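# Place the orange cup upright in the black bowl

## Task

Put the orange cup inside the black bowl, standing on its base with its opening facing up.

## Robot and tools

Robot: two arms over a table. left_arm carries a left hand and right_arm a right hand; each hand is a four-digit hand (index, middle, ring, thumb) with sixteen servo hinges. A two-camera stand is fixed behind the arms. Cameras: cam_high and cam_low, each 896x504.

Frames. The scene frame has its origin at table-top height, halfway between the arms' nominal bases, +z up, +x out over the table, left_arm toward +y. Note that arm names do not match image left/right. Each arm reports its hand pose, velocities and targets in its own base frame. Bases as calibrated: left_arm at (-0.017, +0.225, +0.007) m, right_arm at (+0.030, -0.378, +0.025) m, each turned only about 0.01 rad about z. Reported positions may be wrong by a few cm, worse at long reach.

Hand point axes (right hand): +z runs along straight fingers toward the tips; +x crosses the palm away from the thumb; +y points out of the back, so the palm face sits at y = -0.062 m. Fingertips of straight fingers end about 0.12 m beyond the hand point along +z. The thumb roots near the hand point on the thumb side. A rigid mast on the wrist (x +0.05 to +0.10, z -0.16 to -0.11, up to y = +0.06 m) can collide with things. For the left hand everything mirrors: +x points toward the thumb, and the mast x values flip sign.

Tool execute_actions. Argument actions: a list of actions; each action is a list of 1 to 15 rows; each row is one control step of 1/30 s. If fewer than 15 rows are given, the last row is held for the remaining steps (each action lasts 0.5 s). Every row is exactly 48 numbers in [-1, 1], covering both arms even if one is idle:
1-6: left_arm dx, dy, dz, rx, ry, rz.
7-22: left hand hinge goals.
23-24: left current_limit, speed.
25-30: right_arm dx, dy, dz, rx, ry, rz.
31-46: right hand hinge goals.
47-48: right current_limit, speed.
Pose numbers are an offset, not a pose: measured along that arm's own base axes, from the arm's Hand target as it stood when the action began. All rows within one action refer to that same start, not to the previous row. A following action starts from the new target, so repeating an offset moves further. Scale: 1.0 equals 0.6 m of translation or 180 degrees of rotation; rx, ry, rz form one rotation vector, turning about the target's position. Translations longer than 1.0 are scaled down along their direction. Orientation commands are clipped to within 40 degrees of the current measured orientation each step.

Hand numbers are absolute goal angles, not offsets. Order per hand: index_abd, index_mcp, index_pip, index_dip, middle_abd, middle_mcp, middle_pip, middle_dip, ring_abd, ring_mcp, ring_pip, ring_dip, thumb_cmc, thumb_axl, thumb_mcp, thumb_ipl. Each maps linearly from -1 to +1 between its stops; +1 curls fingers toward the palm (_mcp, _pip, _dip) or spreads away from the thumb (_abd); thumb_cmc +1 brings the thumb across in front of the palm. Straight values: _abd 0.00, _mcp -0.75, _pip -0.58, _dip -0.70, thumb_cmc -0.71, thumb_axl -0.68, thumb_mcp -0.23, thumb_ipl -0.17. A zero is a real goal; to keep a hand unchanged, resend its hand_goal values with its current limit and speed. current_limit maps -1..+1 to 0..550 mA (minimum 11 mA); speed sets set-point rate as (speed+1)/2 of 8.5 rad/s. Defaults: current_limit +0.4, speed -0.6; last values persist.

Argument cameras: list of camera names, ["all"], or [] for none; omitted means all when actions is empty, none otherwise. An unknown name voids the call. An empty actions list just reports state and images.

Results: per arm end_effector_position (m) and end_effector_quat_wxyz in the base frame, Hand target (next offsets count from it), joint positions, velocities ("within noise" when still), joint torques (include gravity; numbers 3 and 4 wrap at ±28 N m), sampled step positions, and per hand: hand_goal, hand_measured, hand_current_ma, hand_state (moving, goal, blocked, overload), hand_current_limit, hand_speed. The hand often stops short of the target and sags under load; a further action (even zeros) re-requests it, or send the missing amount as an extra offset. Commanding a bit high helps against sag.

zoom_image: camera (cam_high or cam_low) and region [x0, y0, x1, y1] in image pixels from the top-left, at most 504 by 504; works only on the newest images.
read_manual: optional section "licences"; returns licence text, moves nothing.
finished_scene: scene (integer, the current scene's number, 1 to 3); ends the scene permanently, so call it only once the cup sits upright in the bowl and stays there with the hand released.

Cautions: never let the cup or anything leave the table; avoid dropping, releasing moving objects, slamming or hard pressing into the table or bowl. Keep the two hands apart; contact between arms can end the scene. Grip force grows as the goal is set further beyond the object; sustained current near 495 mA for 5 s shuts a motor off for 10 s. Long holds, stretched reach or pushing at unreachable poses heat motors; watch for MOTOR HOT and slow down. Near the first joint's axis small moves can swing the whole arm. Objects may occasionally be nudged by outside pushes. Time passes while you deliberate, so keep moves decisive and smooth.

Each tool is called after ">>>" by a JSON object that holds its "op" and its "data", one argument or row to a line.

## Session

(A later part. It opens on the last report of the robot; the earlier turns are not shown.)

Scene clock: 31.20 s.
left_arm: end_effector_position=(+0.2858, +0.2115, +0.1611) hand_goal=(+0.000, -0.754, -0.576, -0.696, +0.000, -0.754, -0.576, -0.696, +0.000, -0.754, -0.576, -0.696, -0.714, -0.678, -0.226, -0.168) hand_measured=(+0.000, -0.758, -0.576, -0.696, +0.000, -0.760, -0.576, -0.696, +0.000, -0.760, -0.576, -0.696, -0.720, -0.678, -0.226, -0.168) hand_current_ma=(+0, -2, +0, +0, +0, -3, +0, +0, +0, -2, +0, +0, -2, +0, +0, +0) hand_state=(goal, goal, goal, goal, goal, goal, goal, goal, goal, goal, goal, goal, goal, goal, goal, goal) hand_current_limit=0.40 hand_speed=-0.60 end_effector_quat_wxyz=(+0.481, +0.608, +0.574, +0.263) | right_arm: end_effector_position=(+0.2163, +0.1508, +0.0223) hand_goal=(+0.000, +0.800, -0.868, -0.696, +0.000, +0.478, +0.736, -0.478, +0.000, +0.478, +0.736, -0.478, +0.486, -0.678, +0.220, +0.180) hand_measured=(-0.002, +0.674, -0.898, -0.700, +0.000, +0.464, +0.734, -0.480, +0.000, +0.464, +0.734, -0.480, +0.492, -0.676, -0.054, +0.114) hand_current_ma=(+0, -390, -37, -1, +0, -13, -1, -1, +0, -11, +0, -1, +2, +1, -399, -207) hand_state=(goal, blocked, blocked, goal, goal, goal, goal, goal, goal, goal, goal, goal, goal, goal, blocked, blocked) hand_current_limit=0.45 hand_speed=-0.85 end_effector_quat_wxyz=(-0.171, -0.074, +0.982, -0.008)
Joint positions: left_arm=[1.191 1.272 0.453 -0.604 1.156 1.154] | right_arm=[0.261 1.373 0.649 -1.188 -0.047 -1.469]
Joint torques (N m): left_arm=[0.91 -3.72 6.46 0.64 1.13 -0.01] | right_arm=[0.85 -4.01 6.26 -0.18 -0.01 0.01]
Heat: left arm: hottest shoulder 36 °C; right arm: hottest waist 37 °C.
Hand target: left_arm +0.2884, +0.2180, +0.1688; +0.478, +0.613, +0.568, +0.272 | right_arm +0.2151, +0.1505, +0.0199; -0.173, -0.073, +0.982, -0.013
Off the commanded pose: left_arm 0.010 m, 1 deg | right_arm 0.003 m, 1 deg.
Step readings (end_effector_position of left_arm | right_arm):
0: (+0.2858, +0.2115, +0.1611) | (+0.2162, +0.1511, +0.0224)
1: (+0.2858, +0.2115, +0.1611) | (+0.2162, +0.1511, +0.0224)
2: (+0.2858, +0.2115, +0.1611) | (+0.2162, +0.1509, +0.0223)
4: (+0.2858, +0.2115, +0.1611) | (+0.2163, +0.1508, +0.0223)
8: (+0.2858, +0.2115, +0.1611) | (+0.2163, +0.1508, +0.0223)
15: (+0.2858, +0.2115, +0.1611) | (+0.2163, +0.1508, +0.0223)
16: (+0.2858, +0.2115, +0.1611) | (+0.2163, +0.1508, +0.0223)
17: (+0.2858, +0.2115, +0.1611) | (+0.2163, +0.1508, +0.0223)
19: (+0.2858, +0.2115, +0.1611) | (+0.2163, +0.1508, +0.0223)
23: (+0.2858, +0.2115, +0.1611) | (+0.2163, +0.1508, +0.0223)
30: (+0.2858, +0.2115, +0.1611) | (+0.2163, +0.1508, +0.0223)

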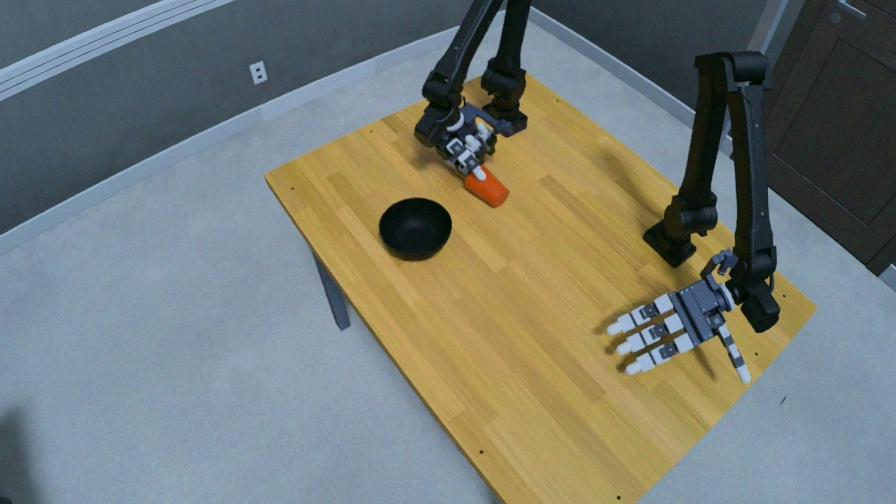

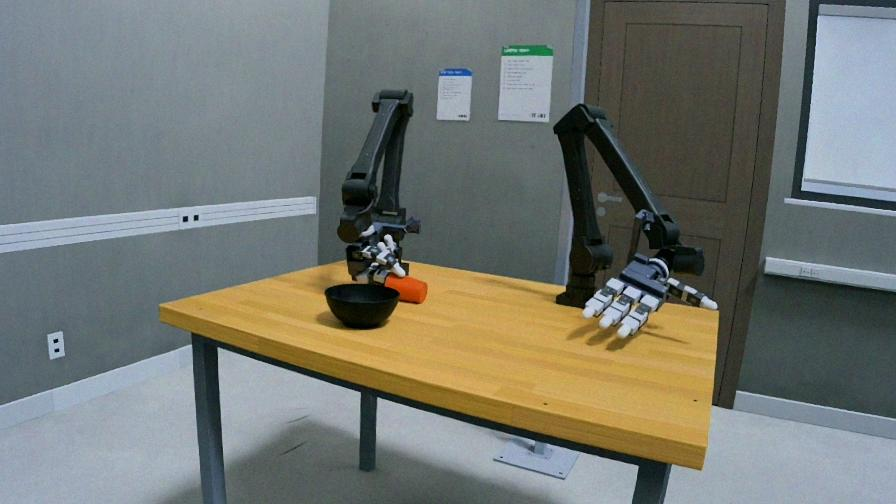

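>>> {"op": "execute_actions", "data": {
  "actions": [
    [[0,0,0,0,0,0,0,-0.754,-0.576,-0.696,0,-0.754,-0.576,-0.696,0,-0.754,-0.576,-0.696,-0.714,-0.678,-0.226,-0.168,0.4,-0.6,0,0,0.05,0,0,0,0,0.8,-0.8686,-0.696,0,0.479,0.737,-0.478,0,0.479,0.737,-0.478,0.486,-0.678,0.22,0.18,0.45,-0.85]],
    [[0,0,0,0,0,0,0,-0.754,-0.576,-0.696,0,-0.754,-0.576,-0.696,0,-0.754,-0.576,-0.696,-0.714,-0.678,-0.226,-0.168,0.4,-0.6,0,0,0.06,0,0,0,0,0.8,-0.8686,-0.696,0,0.479,0.737,-0.478,0,0.479,0.737,-0.478,0.486,-0.678,0.22,0.18,0.45,-0.85]]
  ],
  "cameras": ["all"]
}}

>>> {"op": "zoom_image", "data": {
  "camera": "cam_low",
  "region": [350, 220, 435, 310]
}}

>>> {"op": "zoom_image", "data": {
  "camera": "cam_high",
  "region": [445, 120, 525, 215]
}}

Scene clock: 32.63 s.
left_arm: end_effector_position=(+0.2858, +0.2115, +0.1611) hand_goal=(+0.000, -0.754, -0.576, -0.696, +0.000, -0.754, -0.576, -0.696, +0.000, -0.754, -0.576, -0.696, -0.714, -0.678, -0.226, -0.168) hand_measured=(+0.000, -0.758, -0.576, -0.696, +0.000, -0.760, -0.576, -0.696, +0.000, -0.760, -0.576, -0.696, -0.720, -0.678, -0.226, -0.168) hand_current_ma=(+0, -2, +0, +0, +0, -3, +0, +0, +0, -2, +0, +0, -2, +0, +0, +0) hand_state=(goal, goal, goal, goal, goal, goal, goal, goal, goal, goal, goal, goal, goal, goal, goal, goal) hand_current_limit=0.40 hand_speed=-0.60 end_effector_quat_wxyz=(+0.481, +0.608, +0.574, +0.263) | right_arm: end_effector_position=(+0.1994, +0.1457, +0.0724) hand_goal=(+0.000, +0.800, -0.868, -0.696, +0.000, +0.478, +0.736, -0.478, +0.000, +0.478, +0.736, -0.478, +0.486, -0.678, +0.220, +0.180) hand_measured=(-0.002, +0.676, -0.910, -0.706, +0.000, +0.464, +0.734, -0.480, +0.000, +0.464, +0.734, -0.480, +0.488, -0.676, -0.040, +0.114) hand_current_ma=(-1, -381, -62, -6, +0, -13, -1, -1, +0, -11, +0, -1, +1, +1, -399, -206) hand_state=(goal, blocked, blocked, goal, goal, goal, goal, goal, goal, goal, goal, goal, goal, goal, blocked, blocked) hand_current_limit=0.45 hand_speed=-0.85 end_effector_quat_wxyz=(-0.190, -0.073, +0.979, -0.015)
Joint positions: left_arm=[1.191 1.272 0.453 -0.604 1.156 1.154] | right_arm=[0.263 1.251 0.697 -1.398 -0.041 -1.465]
Joint torques (N m): left_arm=[0.91 -3.72 6.5 0.64 1.14 -0.01] | right_arm=[0.62 -3.9 11.3 -0.85 -0.24 -0.04]
Heat: left arm: hottest shoulder 36 °C; right arm: hottest waist 37 °C.
Hand target: left_arm +0.2884, +0.2180, +0.1688; +0.478, +0.613, +0.568, +0.272 | right_arm +0.2150, +0.1505, +0.0858; -0.173, -0.073, +0.982, -0.013
Off the commanded pose: left_arm 0.010 m, 1 deg | right_arm 0.021 m, 2 deg.
Step readings (end_effector_position of left_arm | right_arm):
0: (+0.2858, +0.2115, +0.1611) | (+0.2163, +0.1508, +0.0223)
1: (+0.2858, +0.2115, +0.1611) | (+0.2163, +0.1508, +0.0223)
2: (+0.2858, +0.2115, +0.1611) | (+0.2155, +0.1506, +0.0227)
4: (+0.2858, +0.2115, +0.1611) | (+0.2110, +0.1491, +0.0257)
8: (+0.2858, +0.2115, +0.1611) | (+0.2044, +0.1468, +0.0344)
15: (+0.2858, +0.2115, +0.1611) | (+0.2012, +0.1458, +0.0382)
16: (+0.2858, +0.2115, +0.1611) | (+0.2008, +0.1457, +0.0384)
17: (+0.2858, +0.2115, +0.1611) | (+0.1995, +0.1454, +0.0396)
19: (+0.2858, +0.2115, +0.1611) | (+0.1958, +0.1446, +0.0460)
23: (+0.2858, +0.2115, +0.1611) | (+0.1970, +0.1450, +0.0625)
30: (+0.2858, +0.2115, +0.1611) | (+0.2004, +0.1460, +0.0721)

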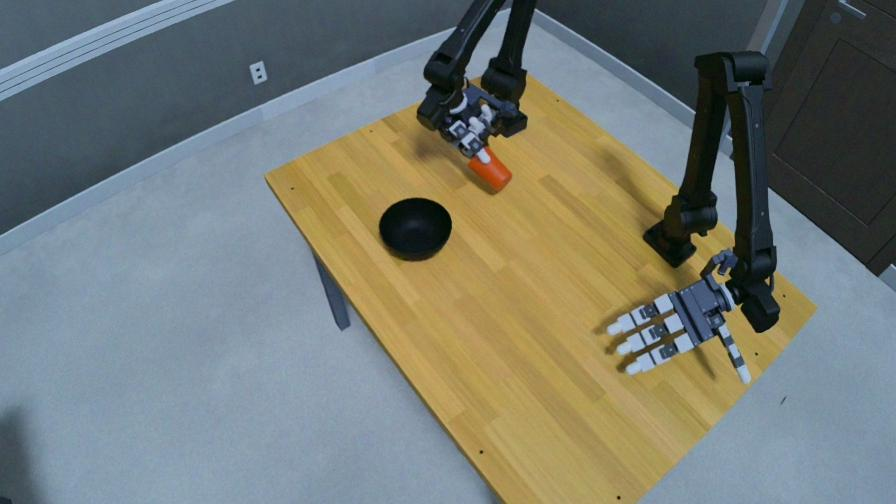

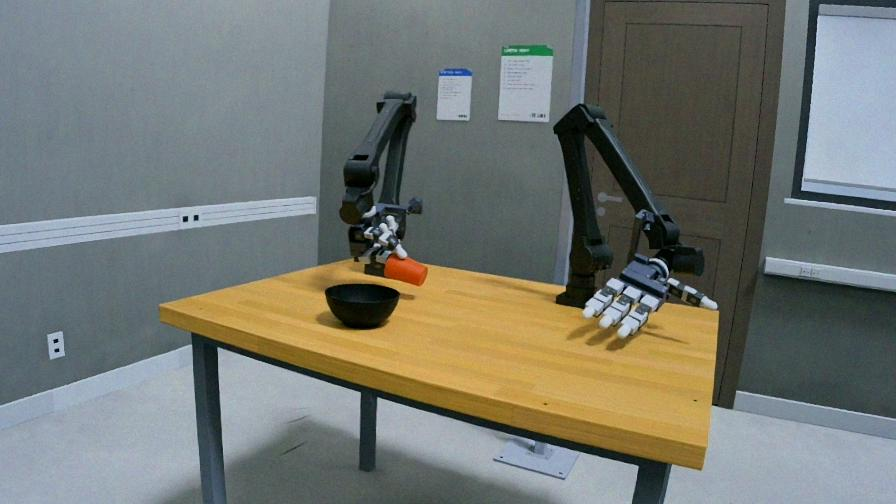

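Scaled by 5.600 from the camera's 896x504 image, which has a finer 1280x720 frame.

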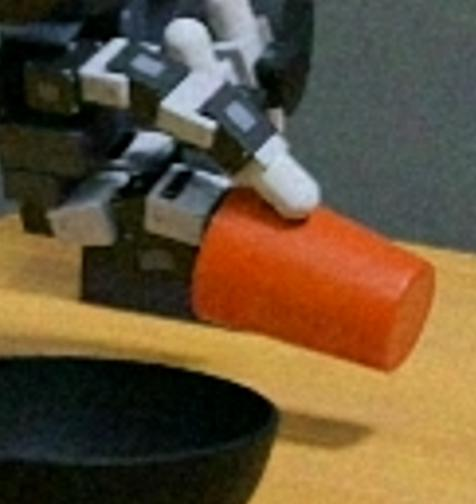

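Scaled by 5.305 from the camera's 896x504 image, which has a finer 1280x720 frame.

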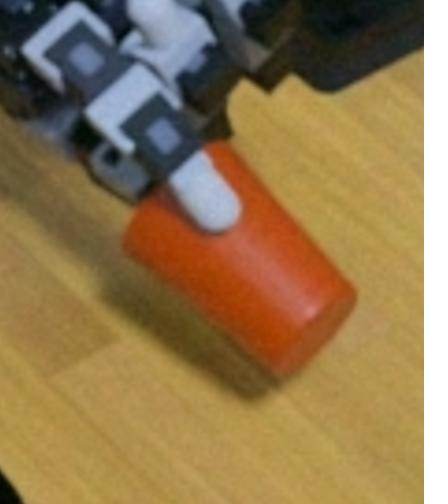

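>>> {"op": "zoom_image", "data": {
  "camera": "cam_high",
  "region": [370, 185, 460, 275]
}}

>>> {"op": "zoom_image", "data": {
  "camera": "cam_low",
  "region": [315, 270, 410, 340]
}}

Scaled by 5.600 from the camera's 896x504 image, which has a finer 1280x720 frame.

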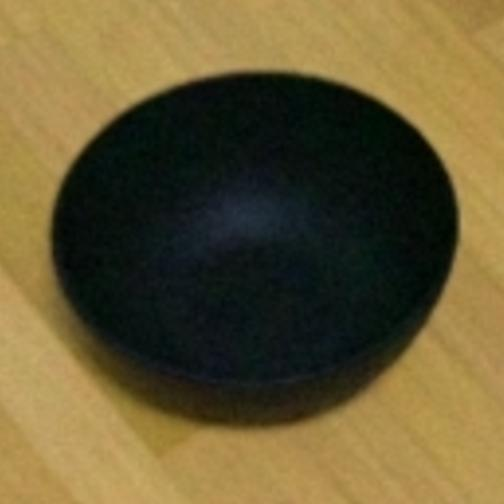

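Scaled by 5.305 from the camera's 896x504 image, which has a finer 1280x720 frame.

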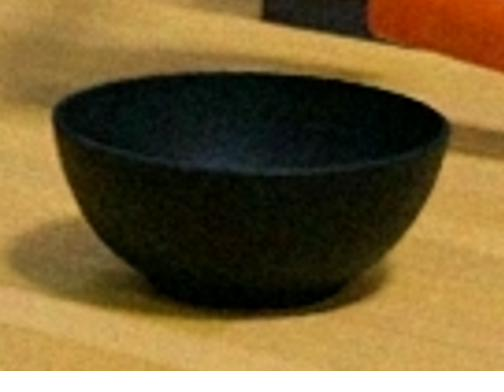

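>>> {"op": "execute_actions", "data": {
  "actions": [
    [[0,0,0,0,0,0,0,-0.754,-0.576,-0.696,0,-0.754,-0.576,-0.696,0,-0.754,-0.576,-0.696,-0.714,-0.678,-0.226,-0.168,0.4,-0.6,0.05,0,0.117,0,0,0,0,0.8,-0.8686,-0.696,0,0.479,0.737,-0.478,0,0.479,0.737,-0.478,0.486,-0.678,0.22,0.18,0.45,-0.85]],
    [[0,0,0,0,0,0,0,-0.754,-0.576,-0.696,0,-0.754,-0.576,-0.696,0,-0.754,-0.576,-0.696,-0.714,-0.678,-0.226,-0.168,0.4,-0.6,0.075,0.0158,0.107,-0.0749,-0.0575,0.0477,0,0.8,-0.8686,-0.696,0,0.479,0.737,-0.478,0,0.479,0.737,-0.478,0.486,-0.678,0.22,0.18,0.45,-0.85]]
  ],
  "cameras": ["all"]
}}

>>> {"op": "zoom_image", "data": {
  "camera": "cam_low",
  "region": [320, 180, 440, 300]
}}

Scene clock: 35.33 s.
left_arm: end_effector_position=(+0.2858, +0.2115, +0.1611) hand_goal=(+0.000, -0.754, -0.576, -0.696, +0.000, -0.754, -0.576, -0.696, +0.000, -0.754, -0.576, -0.696, -0.714, -0.678, -0.226, -0.168) hand_measured=(+0.000, -0.758, -0.576, -0.696, +0.000, -0.760, -0.576, -0.696, +0.000, -0.760, -0.576, -0.696, -0.720, -0.678, -0.226, -0.168) hand_current_ma=(+0, -2, +0, +0, +0, -3, +0, +0, +0, -2, +0, +0, -2, +0, +0, +0) hand_state=(goal, goal, goal, goal, goal, goal, goal, goal, goal, goal, goal, goal, goal, goal, goal, goal) hand_current_limit=0.40 hand_speed=-0.60 end_effector_quat_wxyz=(+0.481, +0.608, +0.574, +0.263) | right_arm: end_effector_position=(+0.2789, +0.1561, +0.2054) hand_goal=(+0.000, +0.800, -0.868, -0.696, +0.000, +0.478, +0.736, -0.478, +0.000, +0.478, +0.736, -0.478, +0.486, -0.678, +0.220, +0.180) hand_measured=(-0.002, +0.676, -0.912, -0.706, +0.000, +0.464, +0.734, -0.480, +0.000, +0.464, +0.734, -0.480, +0.488, -0.676, -0.038, +0.114) hand_current_ma=(-1, -381, -70, -8, +0, -13, -1, -1, +0, -11, +0, -1, +1, +1, -399, -206) hand_state=(goal, blocked, blocked, goal, goal, goal, goal, goal, goal, goal, goal, goal, goal, goal, blocked, blocked) hand_current_limit=0.45 hand_speed=-0.85 end_effector_quat_wxyz=(-0.083, -0.134, +0.978, -0.137)
Joint positions: left_arm=[1.191 1.272 0.453 -0.604 1.156 1.154] | right_arm=[0.385 1.244 1.13 -1.689 0.224 -1.432]
Joint torques (N m): left_arm=[0.91 -3.55 6.49 0.64 1.13 -0.01] | right_arm=[0.21 -4.6 13.12 -0.47 0.04 0.04]
Heat: left arm: hottest shoulder 36 °C; right arm: hottest waist 37 °C.
Hand target: left_arm +0.2884, +0.2180, +0.1688; +0.478, +0.613, +0.568, +0.272 | right_arm +0.2901, +0.1600, +0.2202; -0.090, -0.124, +0.977, -0.148
Off the commanded pose: left_arm 0.010 m, 1 deg | right_arm 0.019 m, 2 deg.
joint sent to its limit (right arm) — joint 4 (wrist pitch), lower limit. The joint targets are off in orientation, not in position.
Step readings (end_effector_position of left_arm | right_arm):
0: (+0.2858, +0.2115, +0.1611) | (+0.1994, +0.1457, +0.0724)
1: (+0.2858, +0.2115, +0.1611) | (+0.1995, +0.1457, +0.0728)
2: (+0.2858, +0.2115, +0.1611) | (+0.1987, +0.1453, +0.0754)
4: (+0.2858, +0.2115, +0.1611) | (+0.2009, +0.1457, +0.0886)
8: (+0.2858, +0.2115, +0.1611) | (+0.2243, +0.1507, +0.1215)
15: (+0.2858, +0.2115, +0.1611) | (+0.2335, +0.1498, +0.1405)
16: (+0.2858, +0.2115, +0.1611) | (+0.2332, +0.1484, +0.1406)
17: (+0.2858, +0.2115, +0.1611) | (+0.2330, +0.1438, +0.1410)
19: (+0.2858, +0.2115, +0.1611) | (+0.2398, +0.1368, +0.1507)
23: (+0.2858, +0.2115, +0.1611) | (+0.2684, +0.1531, +0.1898)
30: (+0.2858, +0.2115, +0.1611) | (+0.2788, +0.1567, +0.2069)

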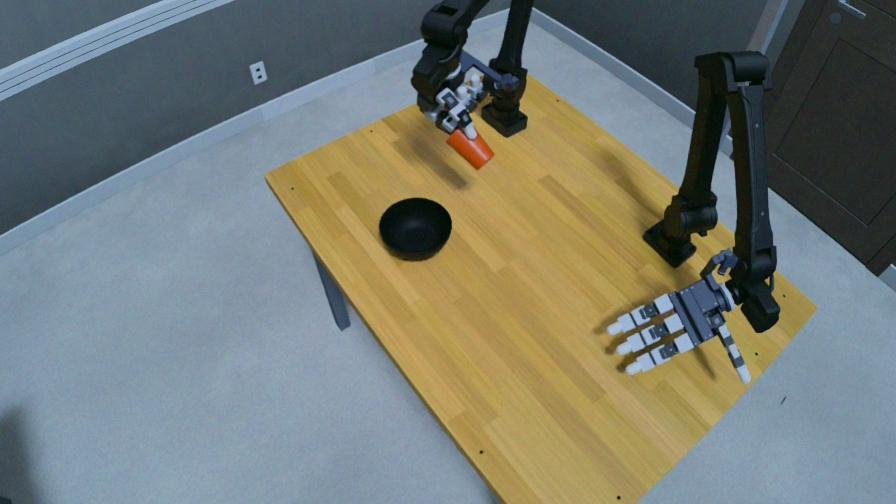

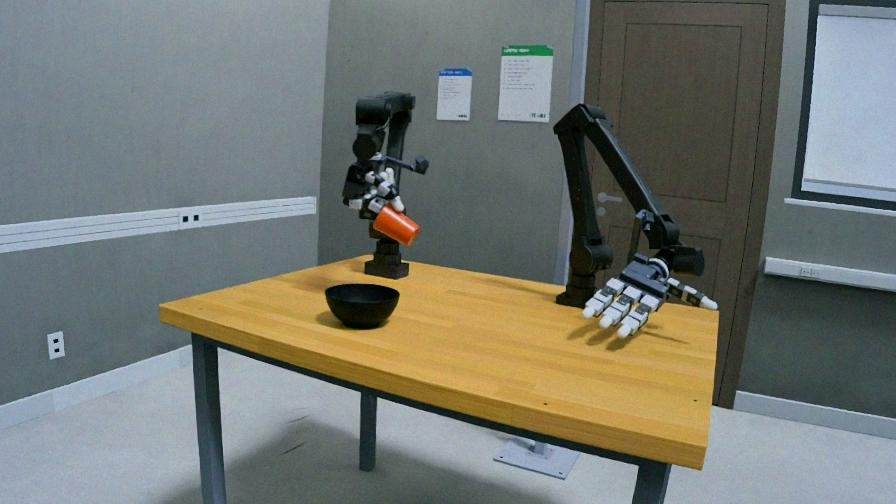

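Scaled by 4.200 from the camera's 896x504 image, which has a finer 1280x720 frame.

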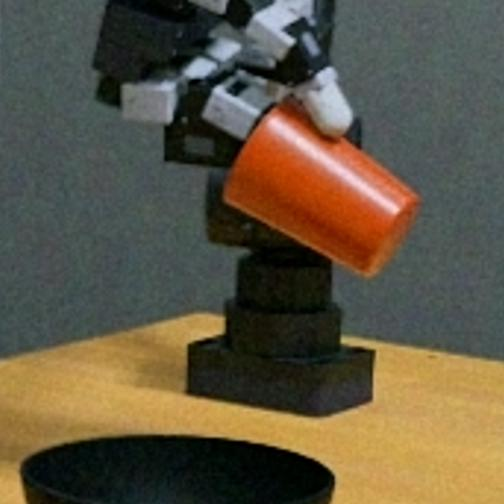

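>>> {"op": "execute_actions", "data": {
  "actions": [
    [[0,0,0,0,0,0,0,-0.754,-0.576,-0.696,0,-0.754,-0.576,-0.696,0,-0.754,-0.576,-0.696,-0.714,-0.678,-0.226,-0.168,0.4,-0.6,0.075,0.0167,0.033,-0.0749,-0.0575,0.0477,0,0.8,-0.8686,-0.696,0,0.479,0.737,-0.478,0,0.479,0.737,-0.478,0.486,-0.678,0.22,0.18,0.45,-0.85]],
    [[0,0,0,0,0,0,0,-0.754,-0.576,-0.696,0,-0.754,-0.576,-0.696,0,-0.754,-0.576,-0.696,-0.714,-0.678,-0.226,-0.168,0.4,-0.6,0.075,0.025,0,-0.0749,-0.0575,0.0477,0,0.8,-0.8686,-0.696,0,0.479,0.737,-0.478,0,0.479,0.737,-0.478,0.486,-0.678,0.22,0.18,0.45,-0.85]],
    [[0,0,0,0,0,0,0,-0.754,-0.576,-0.696,0,-0.754,-0.576,-0.696,0,-0.754,-0.576,-0.696,-0.714,-0.678,-0.226,-0.168,0.4,-0.6,0.058,0.0167,0,-0.0749,-0.0575,0.0477,0,0.8,-0.8686,-0.696,0,0.479,0.737,-0.478,0,0.479,0.737,-0.478,0.486,-0.678,0.22,0.18,0.45,-0.85]],
    [[0,0,0,0,0,0,0,-0.754,-0.576,-0.696,0,-0.754,-0.576,-0.696,0,-0.754,-0.576,-0.696,-0.714,-0.678,-0.226,-0.168,0.4,-0.6,0.052,0.0175,0,-0.0749,-0.0575,0.0477,0,0.8,-0.8686,-0.696,0,0.479,0.737,-0.478,0,0.479,0.737,-0.478,0.486,-0.678,0.22,0.18,0.45,-0.85]]
  ],
  "cameras": ["all"]
}}

>>> {"op": "zoom_image", "data": {
  "camera": "cam_low",
  "region": [300, 180, 480, 340]
}}

>>> {"op": "zoom_image", "data": {
  "camera": "cam_high",
  "region": [360, 110, 540, 270]
}}

Scene clock: 38.33 s.
left_arm: end_effector_position=(+0.2858, +0.2115, +0.1611) hand_goal=(+0.000, -0.754, -0.576, -0.696, +0.000, -0.754, -0.576, -0.696, +0.000, -0.754, -0.576, -0.696, -0.714, -0.678, -0.226, -0.168) hand_measured=(+0.000, -0.758, -0.576, -0.696, +0.000, -0.760, -0.576, -0.696, +0.000, -0.760, -0.576, -0.696, -0.720, -0.678, -0.226, -0.168) hand_current_ma=(+0, -2, +0, +0, +0, -3, +0, +0, +0, -2, +0, +0, -2, +0, +0, +0) hand_state=(goal, goal, goal, goal, goal, goal, goal, goal, goal, goal, goal, goal, goal, goal, goal, goal) hand_current_limit=0.40 hand_speed=-0.60 end_effector_quat_wxyz=(+0.481, +0.608, +0.574, +0.263) | right_arm: end_effector_position=(+0.4452, +0.2068, +0.2339) hand_goal=(+0.000, +0.800, -0.868, -0.696, +0.000, +0.478, +0.736, -0.478, +0.000, +0.478, +0.736, -0.478, +0.486, -0.678, +0.220, +0.180) hand_measured=(+0.000, +0.676, -0.914, -0.708, +0.000, +0.472, +0.734, -0.480, +0.000, +0.472, +0.734, -0.480, +0.488, -0.676, -0.038, +0.114) hand_current_ma=(+0, -381, -74, -9, +0, -4, -1, -1, +0, -4, +0, -1, +1, +1, -399, -206) hand_state=(goal, blocked, blocked, goal, goal, goal, goal, goal, goal, goal, goal, goal, goal, goal, blocked, blocked) hand_current_limit=0.45 hand_speed=-0.85 end_effector_quat_wxyz=(+0.235, -0.281, +0.700, -0.613)
Joint positions: left_arm=[1.191 1.272 0.453 -0.604 1.156 1.154] | right_arm=[0.769 1.563 1.313 -1.471 1.431 -1.435]
Joint torques (N m): left_arm=[0.91 -3.78 6.49 0.64 1.14 -0.01] | right_arm=[0.09 -10.23 9.14 0.65 1.15 -0.04]
Heat: left arm: hottest shoulder 35 °C; right arm: hottest waist 37 °C.
Hand target: left_arm +0.2884, +0.2180, +0.1688; +0.478, +0.613, +0.568, +0.272 | right_arm +0.4460, +0.2055, +0.2399; +0.244, -0.281, +0.700, -0.609
Off the commanded pose: left_arm 0.010 m, 1 deg | right_arm 0.006 m, 1 deg.
Step readings (end_effector_position of left_arm | right_arm):
0: (+0.2858, +0.2115, +0.1611) | (+0.2789, +0.1561, +0.2054)
1: (+0.2858, +0.2115, +0.1611) | (+0.2795, +0.1550, +0.2053)
2: (+0.2858, +0.2115, +0.1611) | (+0.2822, +0.1500, +0.2048)
4: (+0.2858, +0.2115, +0.1611) | (+0.2941, +0.1431, +0.2080)
8: (+0.2858, +0.2115, +0.1611) | (+0.3149, +0.1588, +0.2212)
15: (+0.2858, +0.2115, +0.1611) | (+0.3200, +0.1640, +0.2226)
16: (+0.2858, +0.2115, +0.1611) | (+0.3210, +0.1628, +0.2224)
17: (+0.2858, +0.2115, +0.1611) | (+0.3258, +0.1579, +0.2231)
19: (+0.2858, +0.2115, +0.1611) | (+0.3408, +0.1524, +0.2268)
23: (+0.2858, +0.2115, +0.1611) | (+0.3602, +0.1701, +0.2276)
30: (+0.2858, +0.2115, +0.1611) | (+0.3649, +0.1790, +0.2174)
31: (+0.2858, +0.2115, +0.1611) | (+0.3661, +0.1777, +0.2181)
32: (+0.2858, +0.2115, +0.1611) | (+0.3712, +0.1729, +0.2214)
34: (+0.2858, +0.2115, +0.1611) | (+0.3848, +0.1675, +0.2297)
38: (+0.2858, +0.2115, +0.1611) | (+0.3967, +0.1775, +0.2313)
45: (+0.2858, +0.2115, +0.1611) | (+0.4010, +0.1868, +0.2221)
46: (+0.2858, +0.2115, +0.1611) | (+0.4023, +0.1861, +0.2233)
47: (+0.2858, +0.2115, +0.1611) | (+0.4084, +0.1841, +0.2283)
49: (+0.2858, +0.2115, +0.1611) | (+0.4232, +0.1828, +0.2410)
53: (+0.2858, +0.2115, +0.1611) | (+0.4379, +0.1953, +0.2459)
60: (+0.2858, +0.2115, +0.1611) | (+0.4448, +0.2063, +0.2370)

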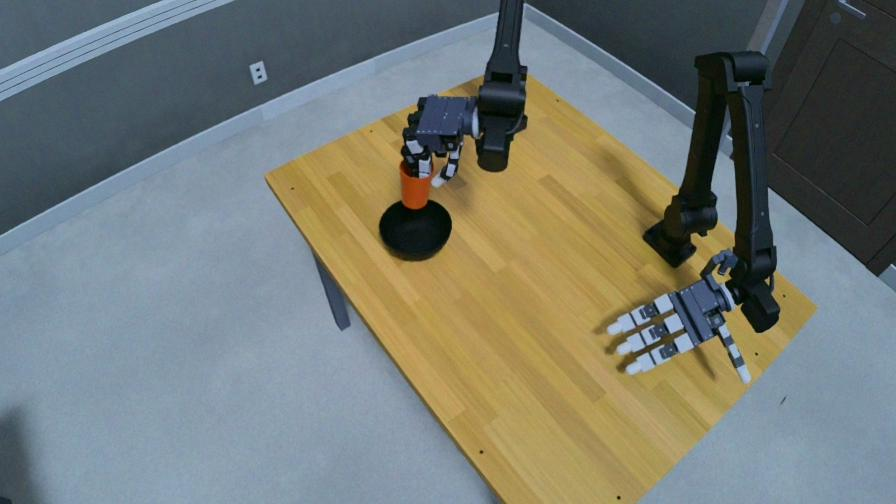

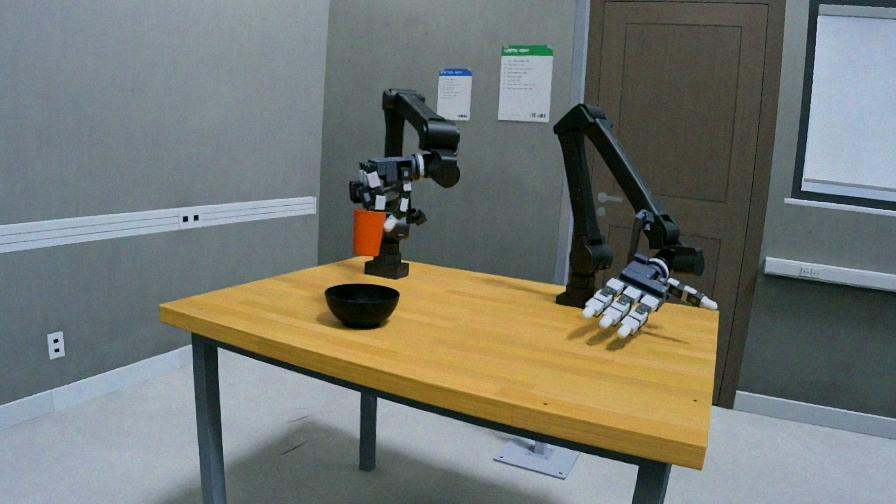

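Scaled by 2.800 from the camera's 896x504 image, which has a finer 1280x720 frame.

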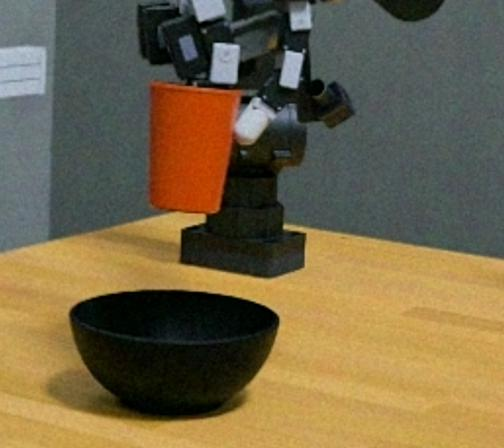

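Scaled by 2.800 from the camera's 896x504 image, which has a finer 1280x720 frame.

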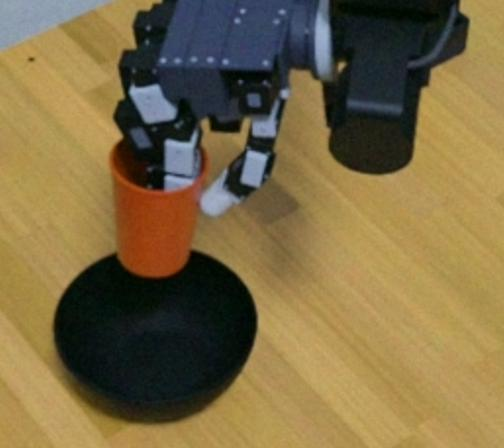

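>>> {"op": "zoom_image", "data": {
  "camera": "cam_low",
  "region": [340, 195, 400, 265]
}}

>>> {"op": "zoom_image", "data": {
  "camera": "cam_high",
  "region": [385, 145, 455, 215]
}}

Scaled by 7.200 from the camera's 896x504 image, which has a finer 1280x720 frame.

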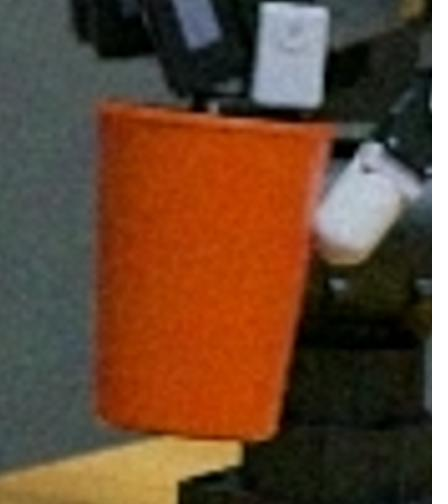

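Scaled by 7.200 from the camera's 896x504 image, which has a finer 1280x720 frame.

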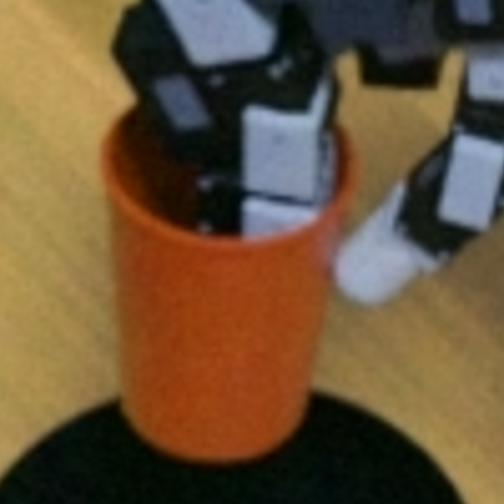

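>>> {"op": "execute_actions", "data": {
  "actions": [
    [[0,0,0,0,0,0,0,-0.754,-0.576,-0.696,0,-0.754,-0.576,-0.696,0,-0.754,-0.576,-0.696,-0.714,-0.678,-0.226,-0.168,0.4,-0.6,0.015,0.002,-0.02,-0.0042,0.0306,0,0,0.8,-0.8686,-0.696,0,0.479,0.737,-0.478,0,0.479,0.737,-0.478,0.486,-0.678,0.22,0.18,0.45,-0.85]],
    [[0,0,0,0,0,0,0,-0.754,-0.576,-0.696,0,-0.754,-0.576,-0.696,0,-0.754,-0.576,-0.696,-0.714,-0.678,-0.226,-0.168,0.4,-0.6,0,0,-0.08,0,0,0,0,0.8,-0.8686,-0.696,0,0.479,0.737,-0.478,0,0.479,0.737,-0.478,0.486,-0.678,0.22,0.18,0.45,-0.85]]
  ],
  "cameras": ["all"]
}}

>>> {"op": "zoom_image", "data": {
  "camera": "cam_low",
  "region": [315, 200, 435, 340]
}}

>>> {"op": "zoom_image", "data": {
  "camera": "cam_high",
  "region": [370, 145, 470, 265]
}}

Scene clock: 41.47 s.
left_arm: end_effector_position=(+0.2858, +0.2115, +0.1611) hand_goal=(+0.000, -0.754, -0.576, -0.696, +0.000, -0.754, -0.576, -0.696, +0.000, -0.754, -0.576, -0.696, -0.714, -0.678, -0.226, -0.168) hand_measured=(+0.000, -0.758, -0.576, -0.696, +0.000, -0.760, -0.576, -0.696, +0.000, -0.760, -0.576, -0.696, -0.720, -0.678, -0.226, -0.168) hand_current_ma=(+0, -2, +0, +0, +0, -3, +0, +0, +0, -2, +0, +0, -2, +0, +0, +0) hand_state=(goal, goal, goal, goal, goal, goal, goal, goal, goal, goal, goal, goal, goal, goal, goal, goal) hand_current_limit=0.40 hand_speed=-0.60 end_effector_quat_wxyz=(+0.481, +0.608, +0.574, +0.263) | right_arm: end_effector_position=(+0.4530, +0.2094, +0.1761) hand_goal=(+0.000, +0.800, -0.868, -0.696, +0.000, +0.478, +0.736, -0.478, +0.000, +0.478, +0.736, -0.478, +0.486, -0.678, +0.220, +0.180) hand_measured=(+0.000, +0.676, -0.914, -0.708, +0.000, +0.472, +0.734, -0.480, +0.000, +0.472, +0.734, -0.480, +0.488, -0.676, -0.038, +0.114) hand_current_ma=(+0, -381, -74, -9, +0, -4, -1, -1, +0, -4, +0, -1, +1, +1, -399, -206) hand_state=(goal, blocked, blocked, goal, goal, goal, goal, goal, goal, goal, goal, goal, goal, goal, blocked, blocked) hand_current_limit=0.45 hand_speed=-0.85 end_effector_quat_wxyz=(+0.205, -0.315, +0.706, -0.601)
Joint positions: left_arm=[1.191 1.272 0.453 -0.604 1.156 1.154] | right_arm=[0.747 1.605 1.236 -1.194 1.376 -1.67]
Joint torques (N m): left_arm=[0.91 -3.66 6.46 0.64 1.13 -0.02] | right_arm=[-0.26 -10.4 8.9 0.9 0.97 -0.08]
Heat: left arm: hottest shoulder 35 °C; right arm: hottest waist 37 °C.
Hand target: left_arm +0.2884, +0.2180, +0.1688; +0.478, +0.613, +0.568, +0.272 | right_arm +0.4551, +0.2067, +0.1800; +0.208, -0.311, +0.707, -0.600
Off the commanded pose: left_arm 0.010 m, 1 deg | right_arm 0.005 m, 1 deg.
Step readings (end_effector_position of left_arm | right_arm):
0: (+0.2858, +0.2115, +0.1611) | (+0.4452, +0.2068, +0.2339)
1: (+0.2858, +0.2115, +0.1611) | (+0.4452, +0.2068, +0.2338)
2: (+0.2858, +0.2115, +0.1611) | (+0.4445, +0.2067, +0.2326)
4: (+0.2858, +0.2115, +0.1611) | (+0.4428, +0.2066, +0.2290)
8: (+0.2858, +0.2115, +0.1611) | (+0.4442, +0.2041, +0.2200)
15: (+0.2858, +0.2115, +0.1611) | (+0.4485, +0.2039, +0.2154)
16: (+0.2858, +0.2115, +0.1611) | (+0.4490, +0.2045, +0.2152)
17: (+0.2858, +0.2115, +0.1611) | (+0.4503, +0.2058, +0.2147)
19: (+0.2858, +0.2115, +0.1611) | (+0.4527, +0.2080, +0.2114)
23: (+0.2858, +0.2115, +0.1611) | (+0.4517, +0.2074, +0.1930)
30: (+0.2858, +0.2115, +0.1611) | (+0.4518, +0.2082, +0.1762)

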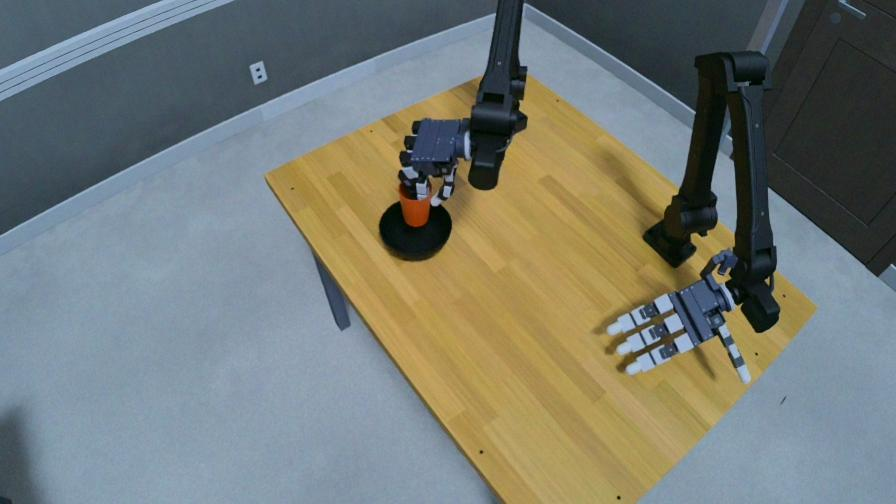

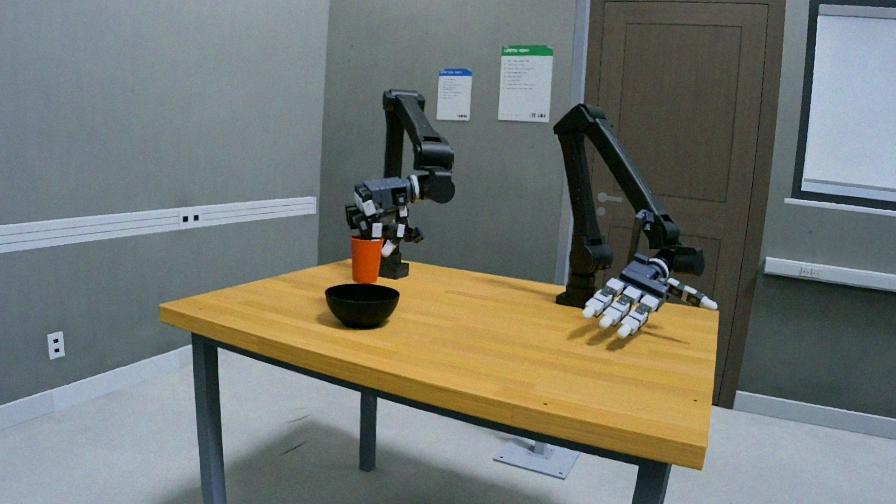

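Scaled by 3.600 from the camera's 896x504 image, which has a finer 1280x720 frame.

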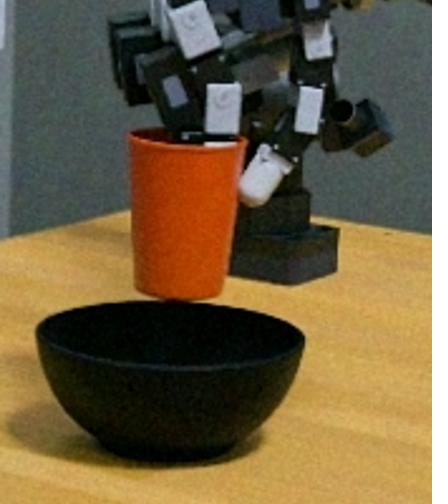

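Scaled by 4.200 from the camera's 896x504 image, which has a finer 1280x720 frame.

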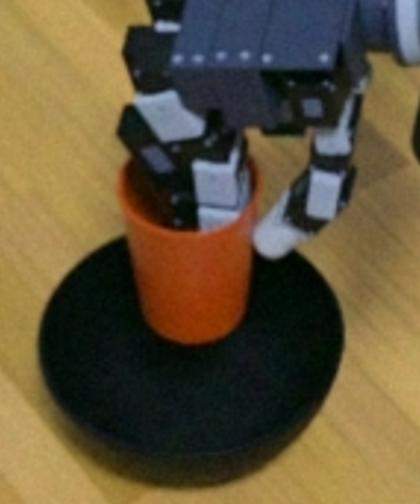

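>>> {"op": "execute_actions", "data": {
  "actions": [
    [[0,0,0,0,0,0,0,-0.754,-0.576,-0.696,0,-0.754,-0.576,-0.696,0,-0.754,-0.576,-0.696,-0.714,-0.678,-0.226,-0.168,0.4,-0.6,0.007,0,-0.08,0,0,0,0,0.8,-0.8686,-0.696,0,0.479,0.737,-0.478,0,0.479,0.737,-0.478,0.486,-0.678,0.22,0.18,0.45,-0.85]]
  ],
  "cameras": ["all"]
}}

>>> {"op": "zoom_image", "data": {
  "camera": "cam_low",
  "region": [315, 200, 435, 340]
}}

>>> {"op": "zoom_image", "data": {
  "camera": "cam_high",
  "region": [370, 145, 470, 265]
}}

Scene clock: 43.73 s.
left_arm: end_effector_position=(+0.2858, +0.2115, +0.1611) hand_goal=(+0.000, -0.754, -0.576, -0.696, +0.000, -0.754, -0.576, -0.696, +0.000, -0.754, -0.576, -0.696, -0.714, -0.678, -0.226, -0.168) hand_measured=(+0.000, -0.758, -0.576, -0.696, +0.000, -0.760, -0.576, -0.696, +0.000, -0.760, -0.576, -0.696, -0.720, -0.678, -0.226, -0.168) hand_current_ma=(+0, -2, +0, +0, +0, -3, +0, +0, +0, -2, +0, +0, -2, +0, +0, +0) hand_state=(goal, goal, goal, goal, goal, goal, goal, goal, goal, goal, goal, goal, goal, goal, goal, goal) hand_current_limit=0.40 hand_speed=-0.60 end_effector_quat_wxyz=(+0.481, +0.608, +0.574, +0.263) | right_arm: end_effector_position=(+0.4559, +0.2090, +0.1261) hand_goal=(+0.000, +0.800, -0.868, -0.696, +0.000, +0.478, +0.736, -0.478, +0.000, +0.478, +0.736, -0.478, +0.486, -0.678, +0.220, +0.180) hand_measured=(+0.000, +0.676, -0.914, -0.708, +0.000, +0.472, +0.734, -0.480, +0.000, +0.472, +0.734, -0.480, +0.488, -0.676, -0.038, +0.114) hand_current_ma=(+0, -381, -74, -9, +0, -4, -1, -1, +0, -4, +0, -1, +1, +1, -399, -206) hand_state=(goal, blocked, blocked, goal, goal, goal, goal, goal, goal, goal, goal, goal, goal, goal, blocked, blocked) hand_current_limit=0.45 hand_speed=-0.85 end_effector_quat_wxyz=(+0.204, -0.317, +0.705, -0.601)
Joint positions: left_arm=[1.191 1.272 0.453 -0.604 1.156 1.154] | right_arm=[0.741 1.66 1.161 -1.031 1.374 -1.709]
Joint torques (N m): left_arm=[0.91 -3.72 6.46 0.62 1.13 -0.02] | right_arm=[-0.44 -10.81 8.62 0.94 1.01 -0.08]
Heat: left arm: hottest shoulder 35 °C; right arm: hottest waist 37 °C.
Hand target: left_arm +0.2884, +0.2180, +0.1688; +0.478, +0.613, +0.568, +0.272 | right_arm +0.4593, +0.2066, +0.1321; +0.208, -0.311, +0.707, -0.600
Off the commanded pose: left_arm 0.010 m, 1 deg | right_arm 0.007 m, 1 deg.
Step readings (end_effector_position of left_arm | right_arm):
0: (+0.2858, +0.2115, +0.1611) | (+0.4529, +0.2093, +0.1761)
1: (+0.2858, +0.2115, +0.1611) | (+0.4529, +0.2094, +0.1758)
2: (+0.2858, +0.2115, +0.1611) | (+0.4533, +0.2095, +0.1745)
4: (+0.2858, +0.2115, +0.1611) | (+0.4539, +0.2093, +0.1680)
8: (+0.2858, +0.2115, +0.1611) | (+0.4532, +0.2071, +0.1448)
15: (+0.2858, +0.2115, +0.1611) | (+0.4545, +0.2081, +0.1260)

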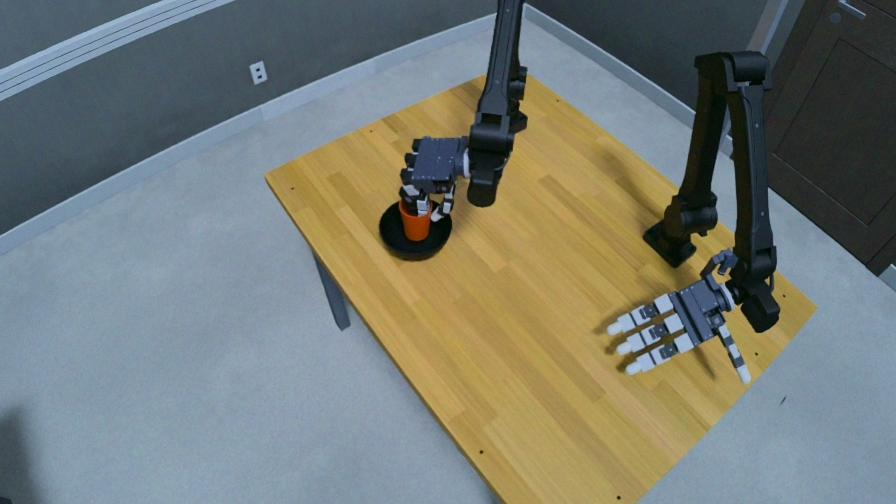

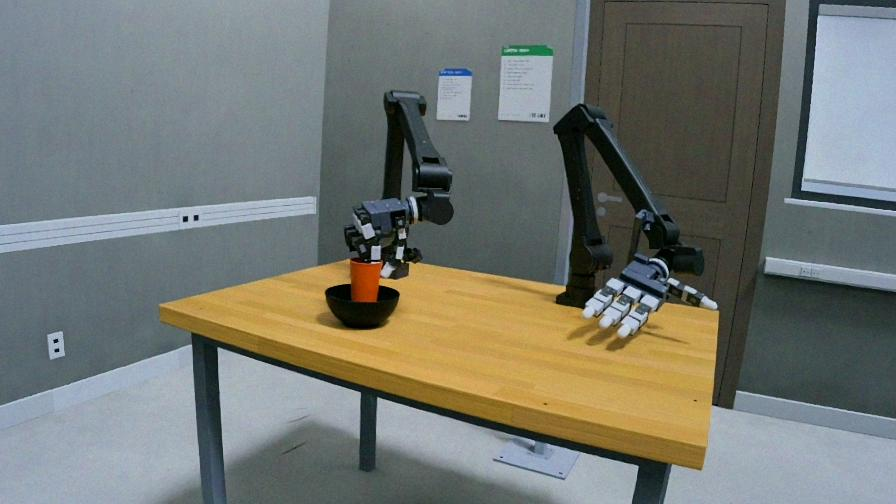

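Scaled by 3.600 from the camera's 896x504 image, which has a finer 1280x720 frame.

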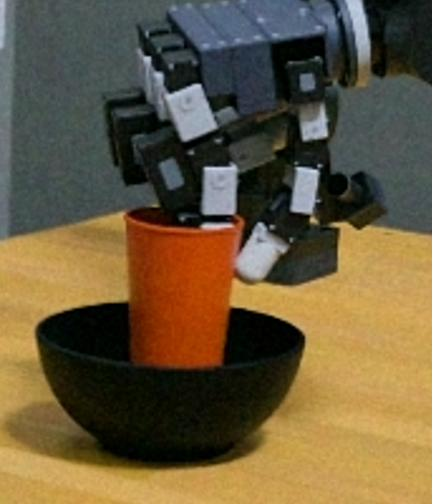

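Scaled by 4.200 from the camera's 896x504 image, which has a finer 1280x720 frame.

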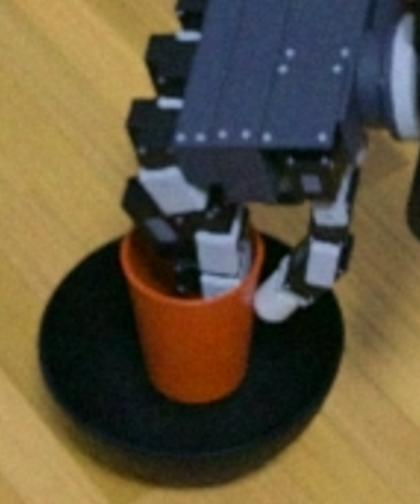

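>>> {"op": "execute_actions", "data": {
  "actions": [
    [[0,0,0,0,0,0,0,-0.754,-0.576,-0.696,0,-0.754,-0.576,-0.696,0,-0.754,-0.576,-0.696,-0.714,-0.678,-0.226,-0.168,0.4,-0.6,-0.007,-0.017,-0.035,0,0,0,0,0.8,-0.8686,-0.696,0,0.479,0.737,-0.478,0,0.479,0.737,-0.478,0.486,-0.678,0.22,0.18,0.45,-0.85]]
  ],
  "cameras": ["all"]
}}

>>> {"op": "zoom_image", "data": {
  "camera": "cam_low",
  "region": [315, 200, 435, 340]
}}

>>> {"op": "zoom_image", "data": {
  "camera": "cam_high",
  "region": [370, 145, 470, 265]
}}

Scene clock: 45.13 s.
left_arm: end_effector_position=(+0.2858, +0.2115, +0.1611) hand_goal=(+0.000, -0.754, -0.576, -0.696, +0.000, -0.754, -0.576, -0.696, +0.000, -0.754, -0.576, -0.696, -0.714, -0.678, -0.226, -0.168) hand_measured=(+0.000, -0.758, -0.576, -0.696, +0.000, -0.760, -0.576, -0.696, +0.000, -0.760, -0.576, -0.696, -0.720, -0.678, -0.226, -0.168) hand_current_ma=(+0, -2, +0, +0, +0, -3, +0, +0, +0, -2, +0, +0, -2, +0, +0, +0) hand_state=(goal, goal, goal, goal, goal, goal, goal, goal, goal, goal, goal, goal, goal, goal, goal, goal) hand_current_limit=0.40 hand_speed=-0.60 end_effector_quat_wxyz=(+0.481, +0.608, +0.574, +0.263) | right_arm: end_effector_position=(+0.4524, +0.1982, +0.1041) hand_goal=(+0.000, +0.800, -0.868, -0.696, +0.000, +0.478, +0.736, -0.478, +0.000, +0.478, +0.736, -0.478, +0.486, -0.678, +0.220, +0.180) hand_measured=(+0.000, +0.676, -0.914, -0.708, +0.000, +0.472, +0.734, -0.480, +0.000, +0.472, +0.734, -0.480, +0.488, -0.676, -0.038, +0.114) hand_current_ma=(+0, -381, -74, -9, +0, -4, -1, -1, +0, -4, +0, -1, +1, +1, -399, -206) hand_state=(goal, blocked, blocked, goal, goal, goal, goal, goal, goal, goal, goal, goal, goal, goal, blocked, blocked) hand_current_limit=0.45 hand_speed=-0.85 end_effector_quat_wxyz=(+0.202, -0.317, +0.705, -0.602)
Joint positions: left_arm=[1.191 1.272 0.453 -0.604 1.156 1.154] | right_arm=[0.729 1.66 1.093 -0.911 1.374 -1.765]
Joint torques (N m): left_arm=[0.97 -3.72 6.45 0.64 1.13 -0.01] | right_arm=[-0.32 -10.81 8.16 1.03 0.95 -0.08]
Heat: left arm: hottest shoulder 35 °C; right arm: hottest waist 37 °C.
Hand target: left_arm +0.2884, +0.2180, +0.1688; +0.478, +0.613, +0.568, +0.272 | right_arm +0.4551, +0.1964, +0.1109; +0.208, -0.311, +0.707, -0.600
Off the commanded pose: left_arm 0.010 m, 1 deg | right_arm 0.008 m, 1 deg.
Step readings (end_effector_position of left_arm | right_arm):
0: (+0.2858, +0.2115, +0.1611) | (+0.4558, +0.2090, +0.1261)
1: (+0.2858, +0.2115, +0.1611) | (+0.4558, +0.2089, +0.1258)
2: (+0.2858, +0.2115, +0.1611) | (+0.4559, +0.2091, +0.1250)
4: (+0.2858, +0.2115, +0.1611) | (+0.4555, +0.2077, +0.1206)
8: (+0.2858, +0.2115, +0.1611) | (+0.4514, +0.2001, +0.1094)
15: (+0.2858, +0.2115, +0.1611) | (+0.4525, +0.1982, +0.1050)

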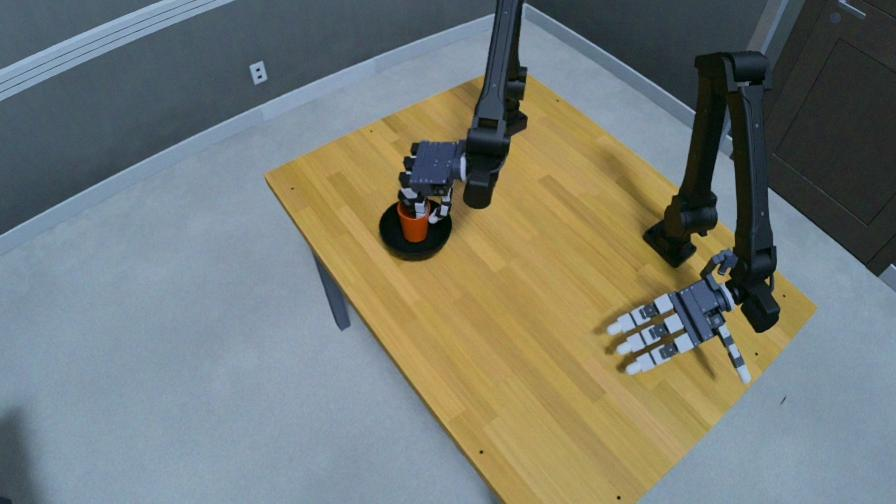

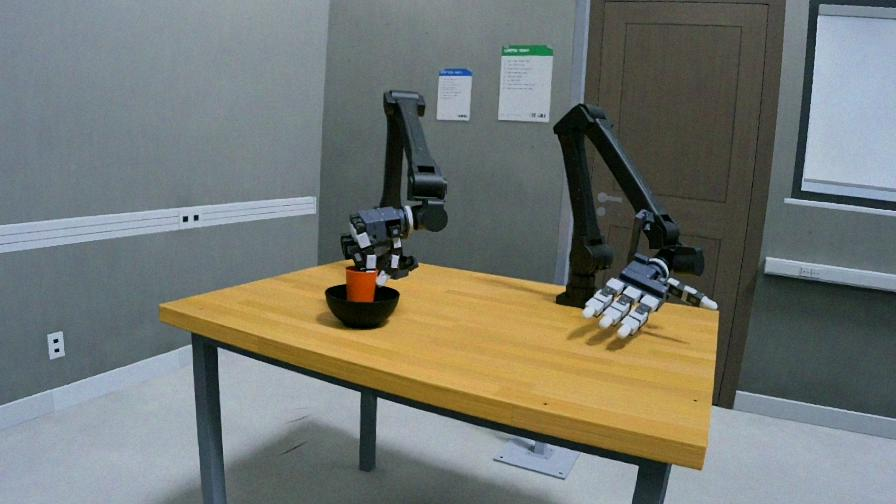

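Scaled by 3.600 from the camera's 896x504 image, which has a finer 1280x720 frame.

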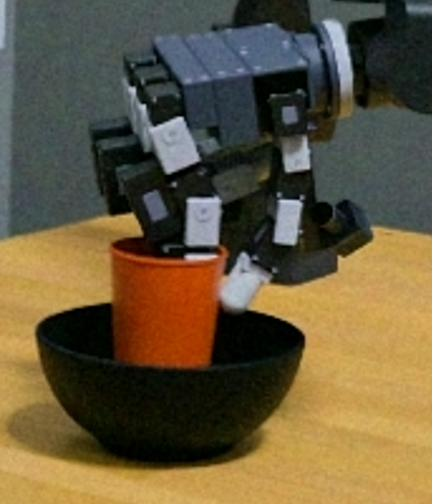

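Scaled by 4.200 from the camera's 896x504 image, which has a finer 1280x720 frame.

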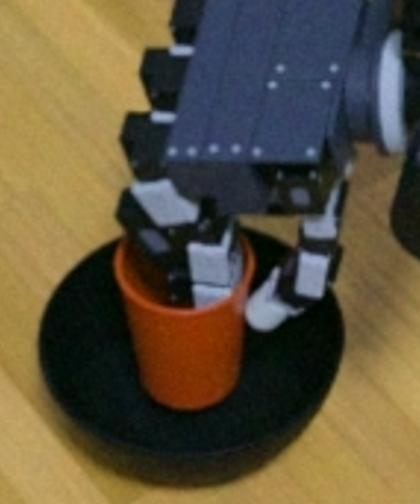

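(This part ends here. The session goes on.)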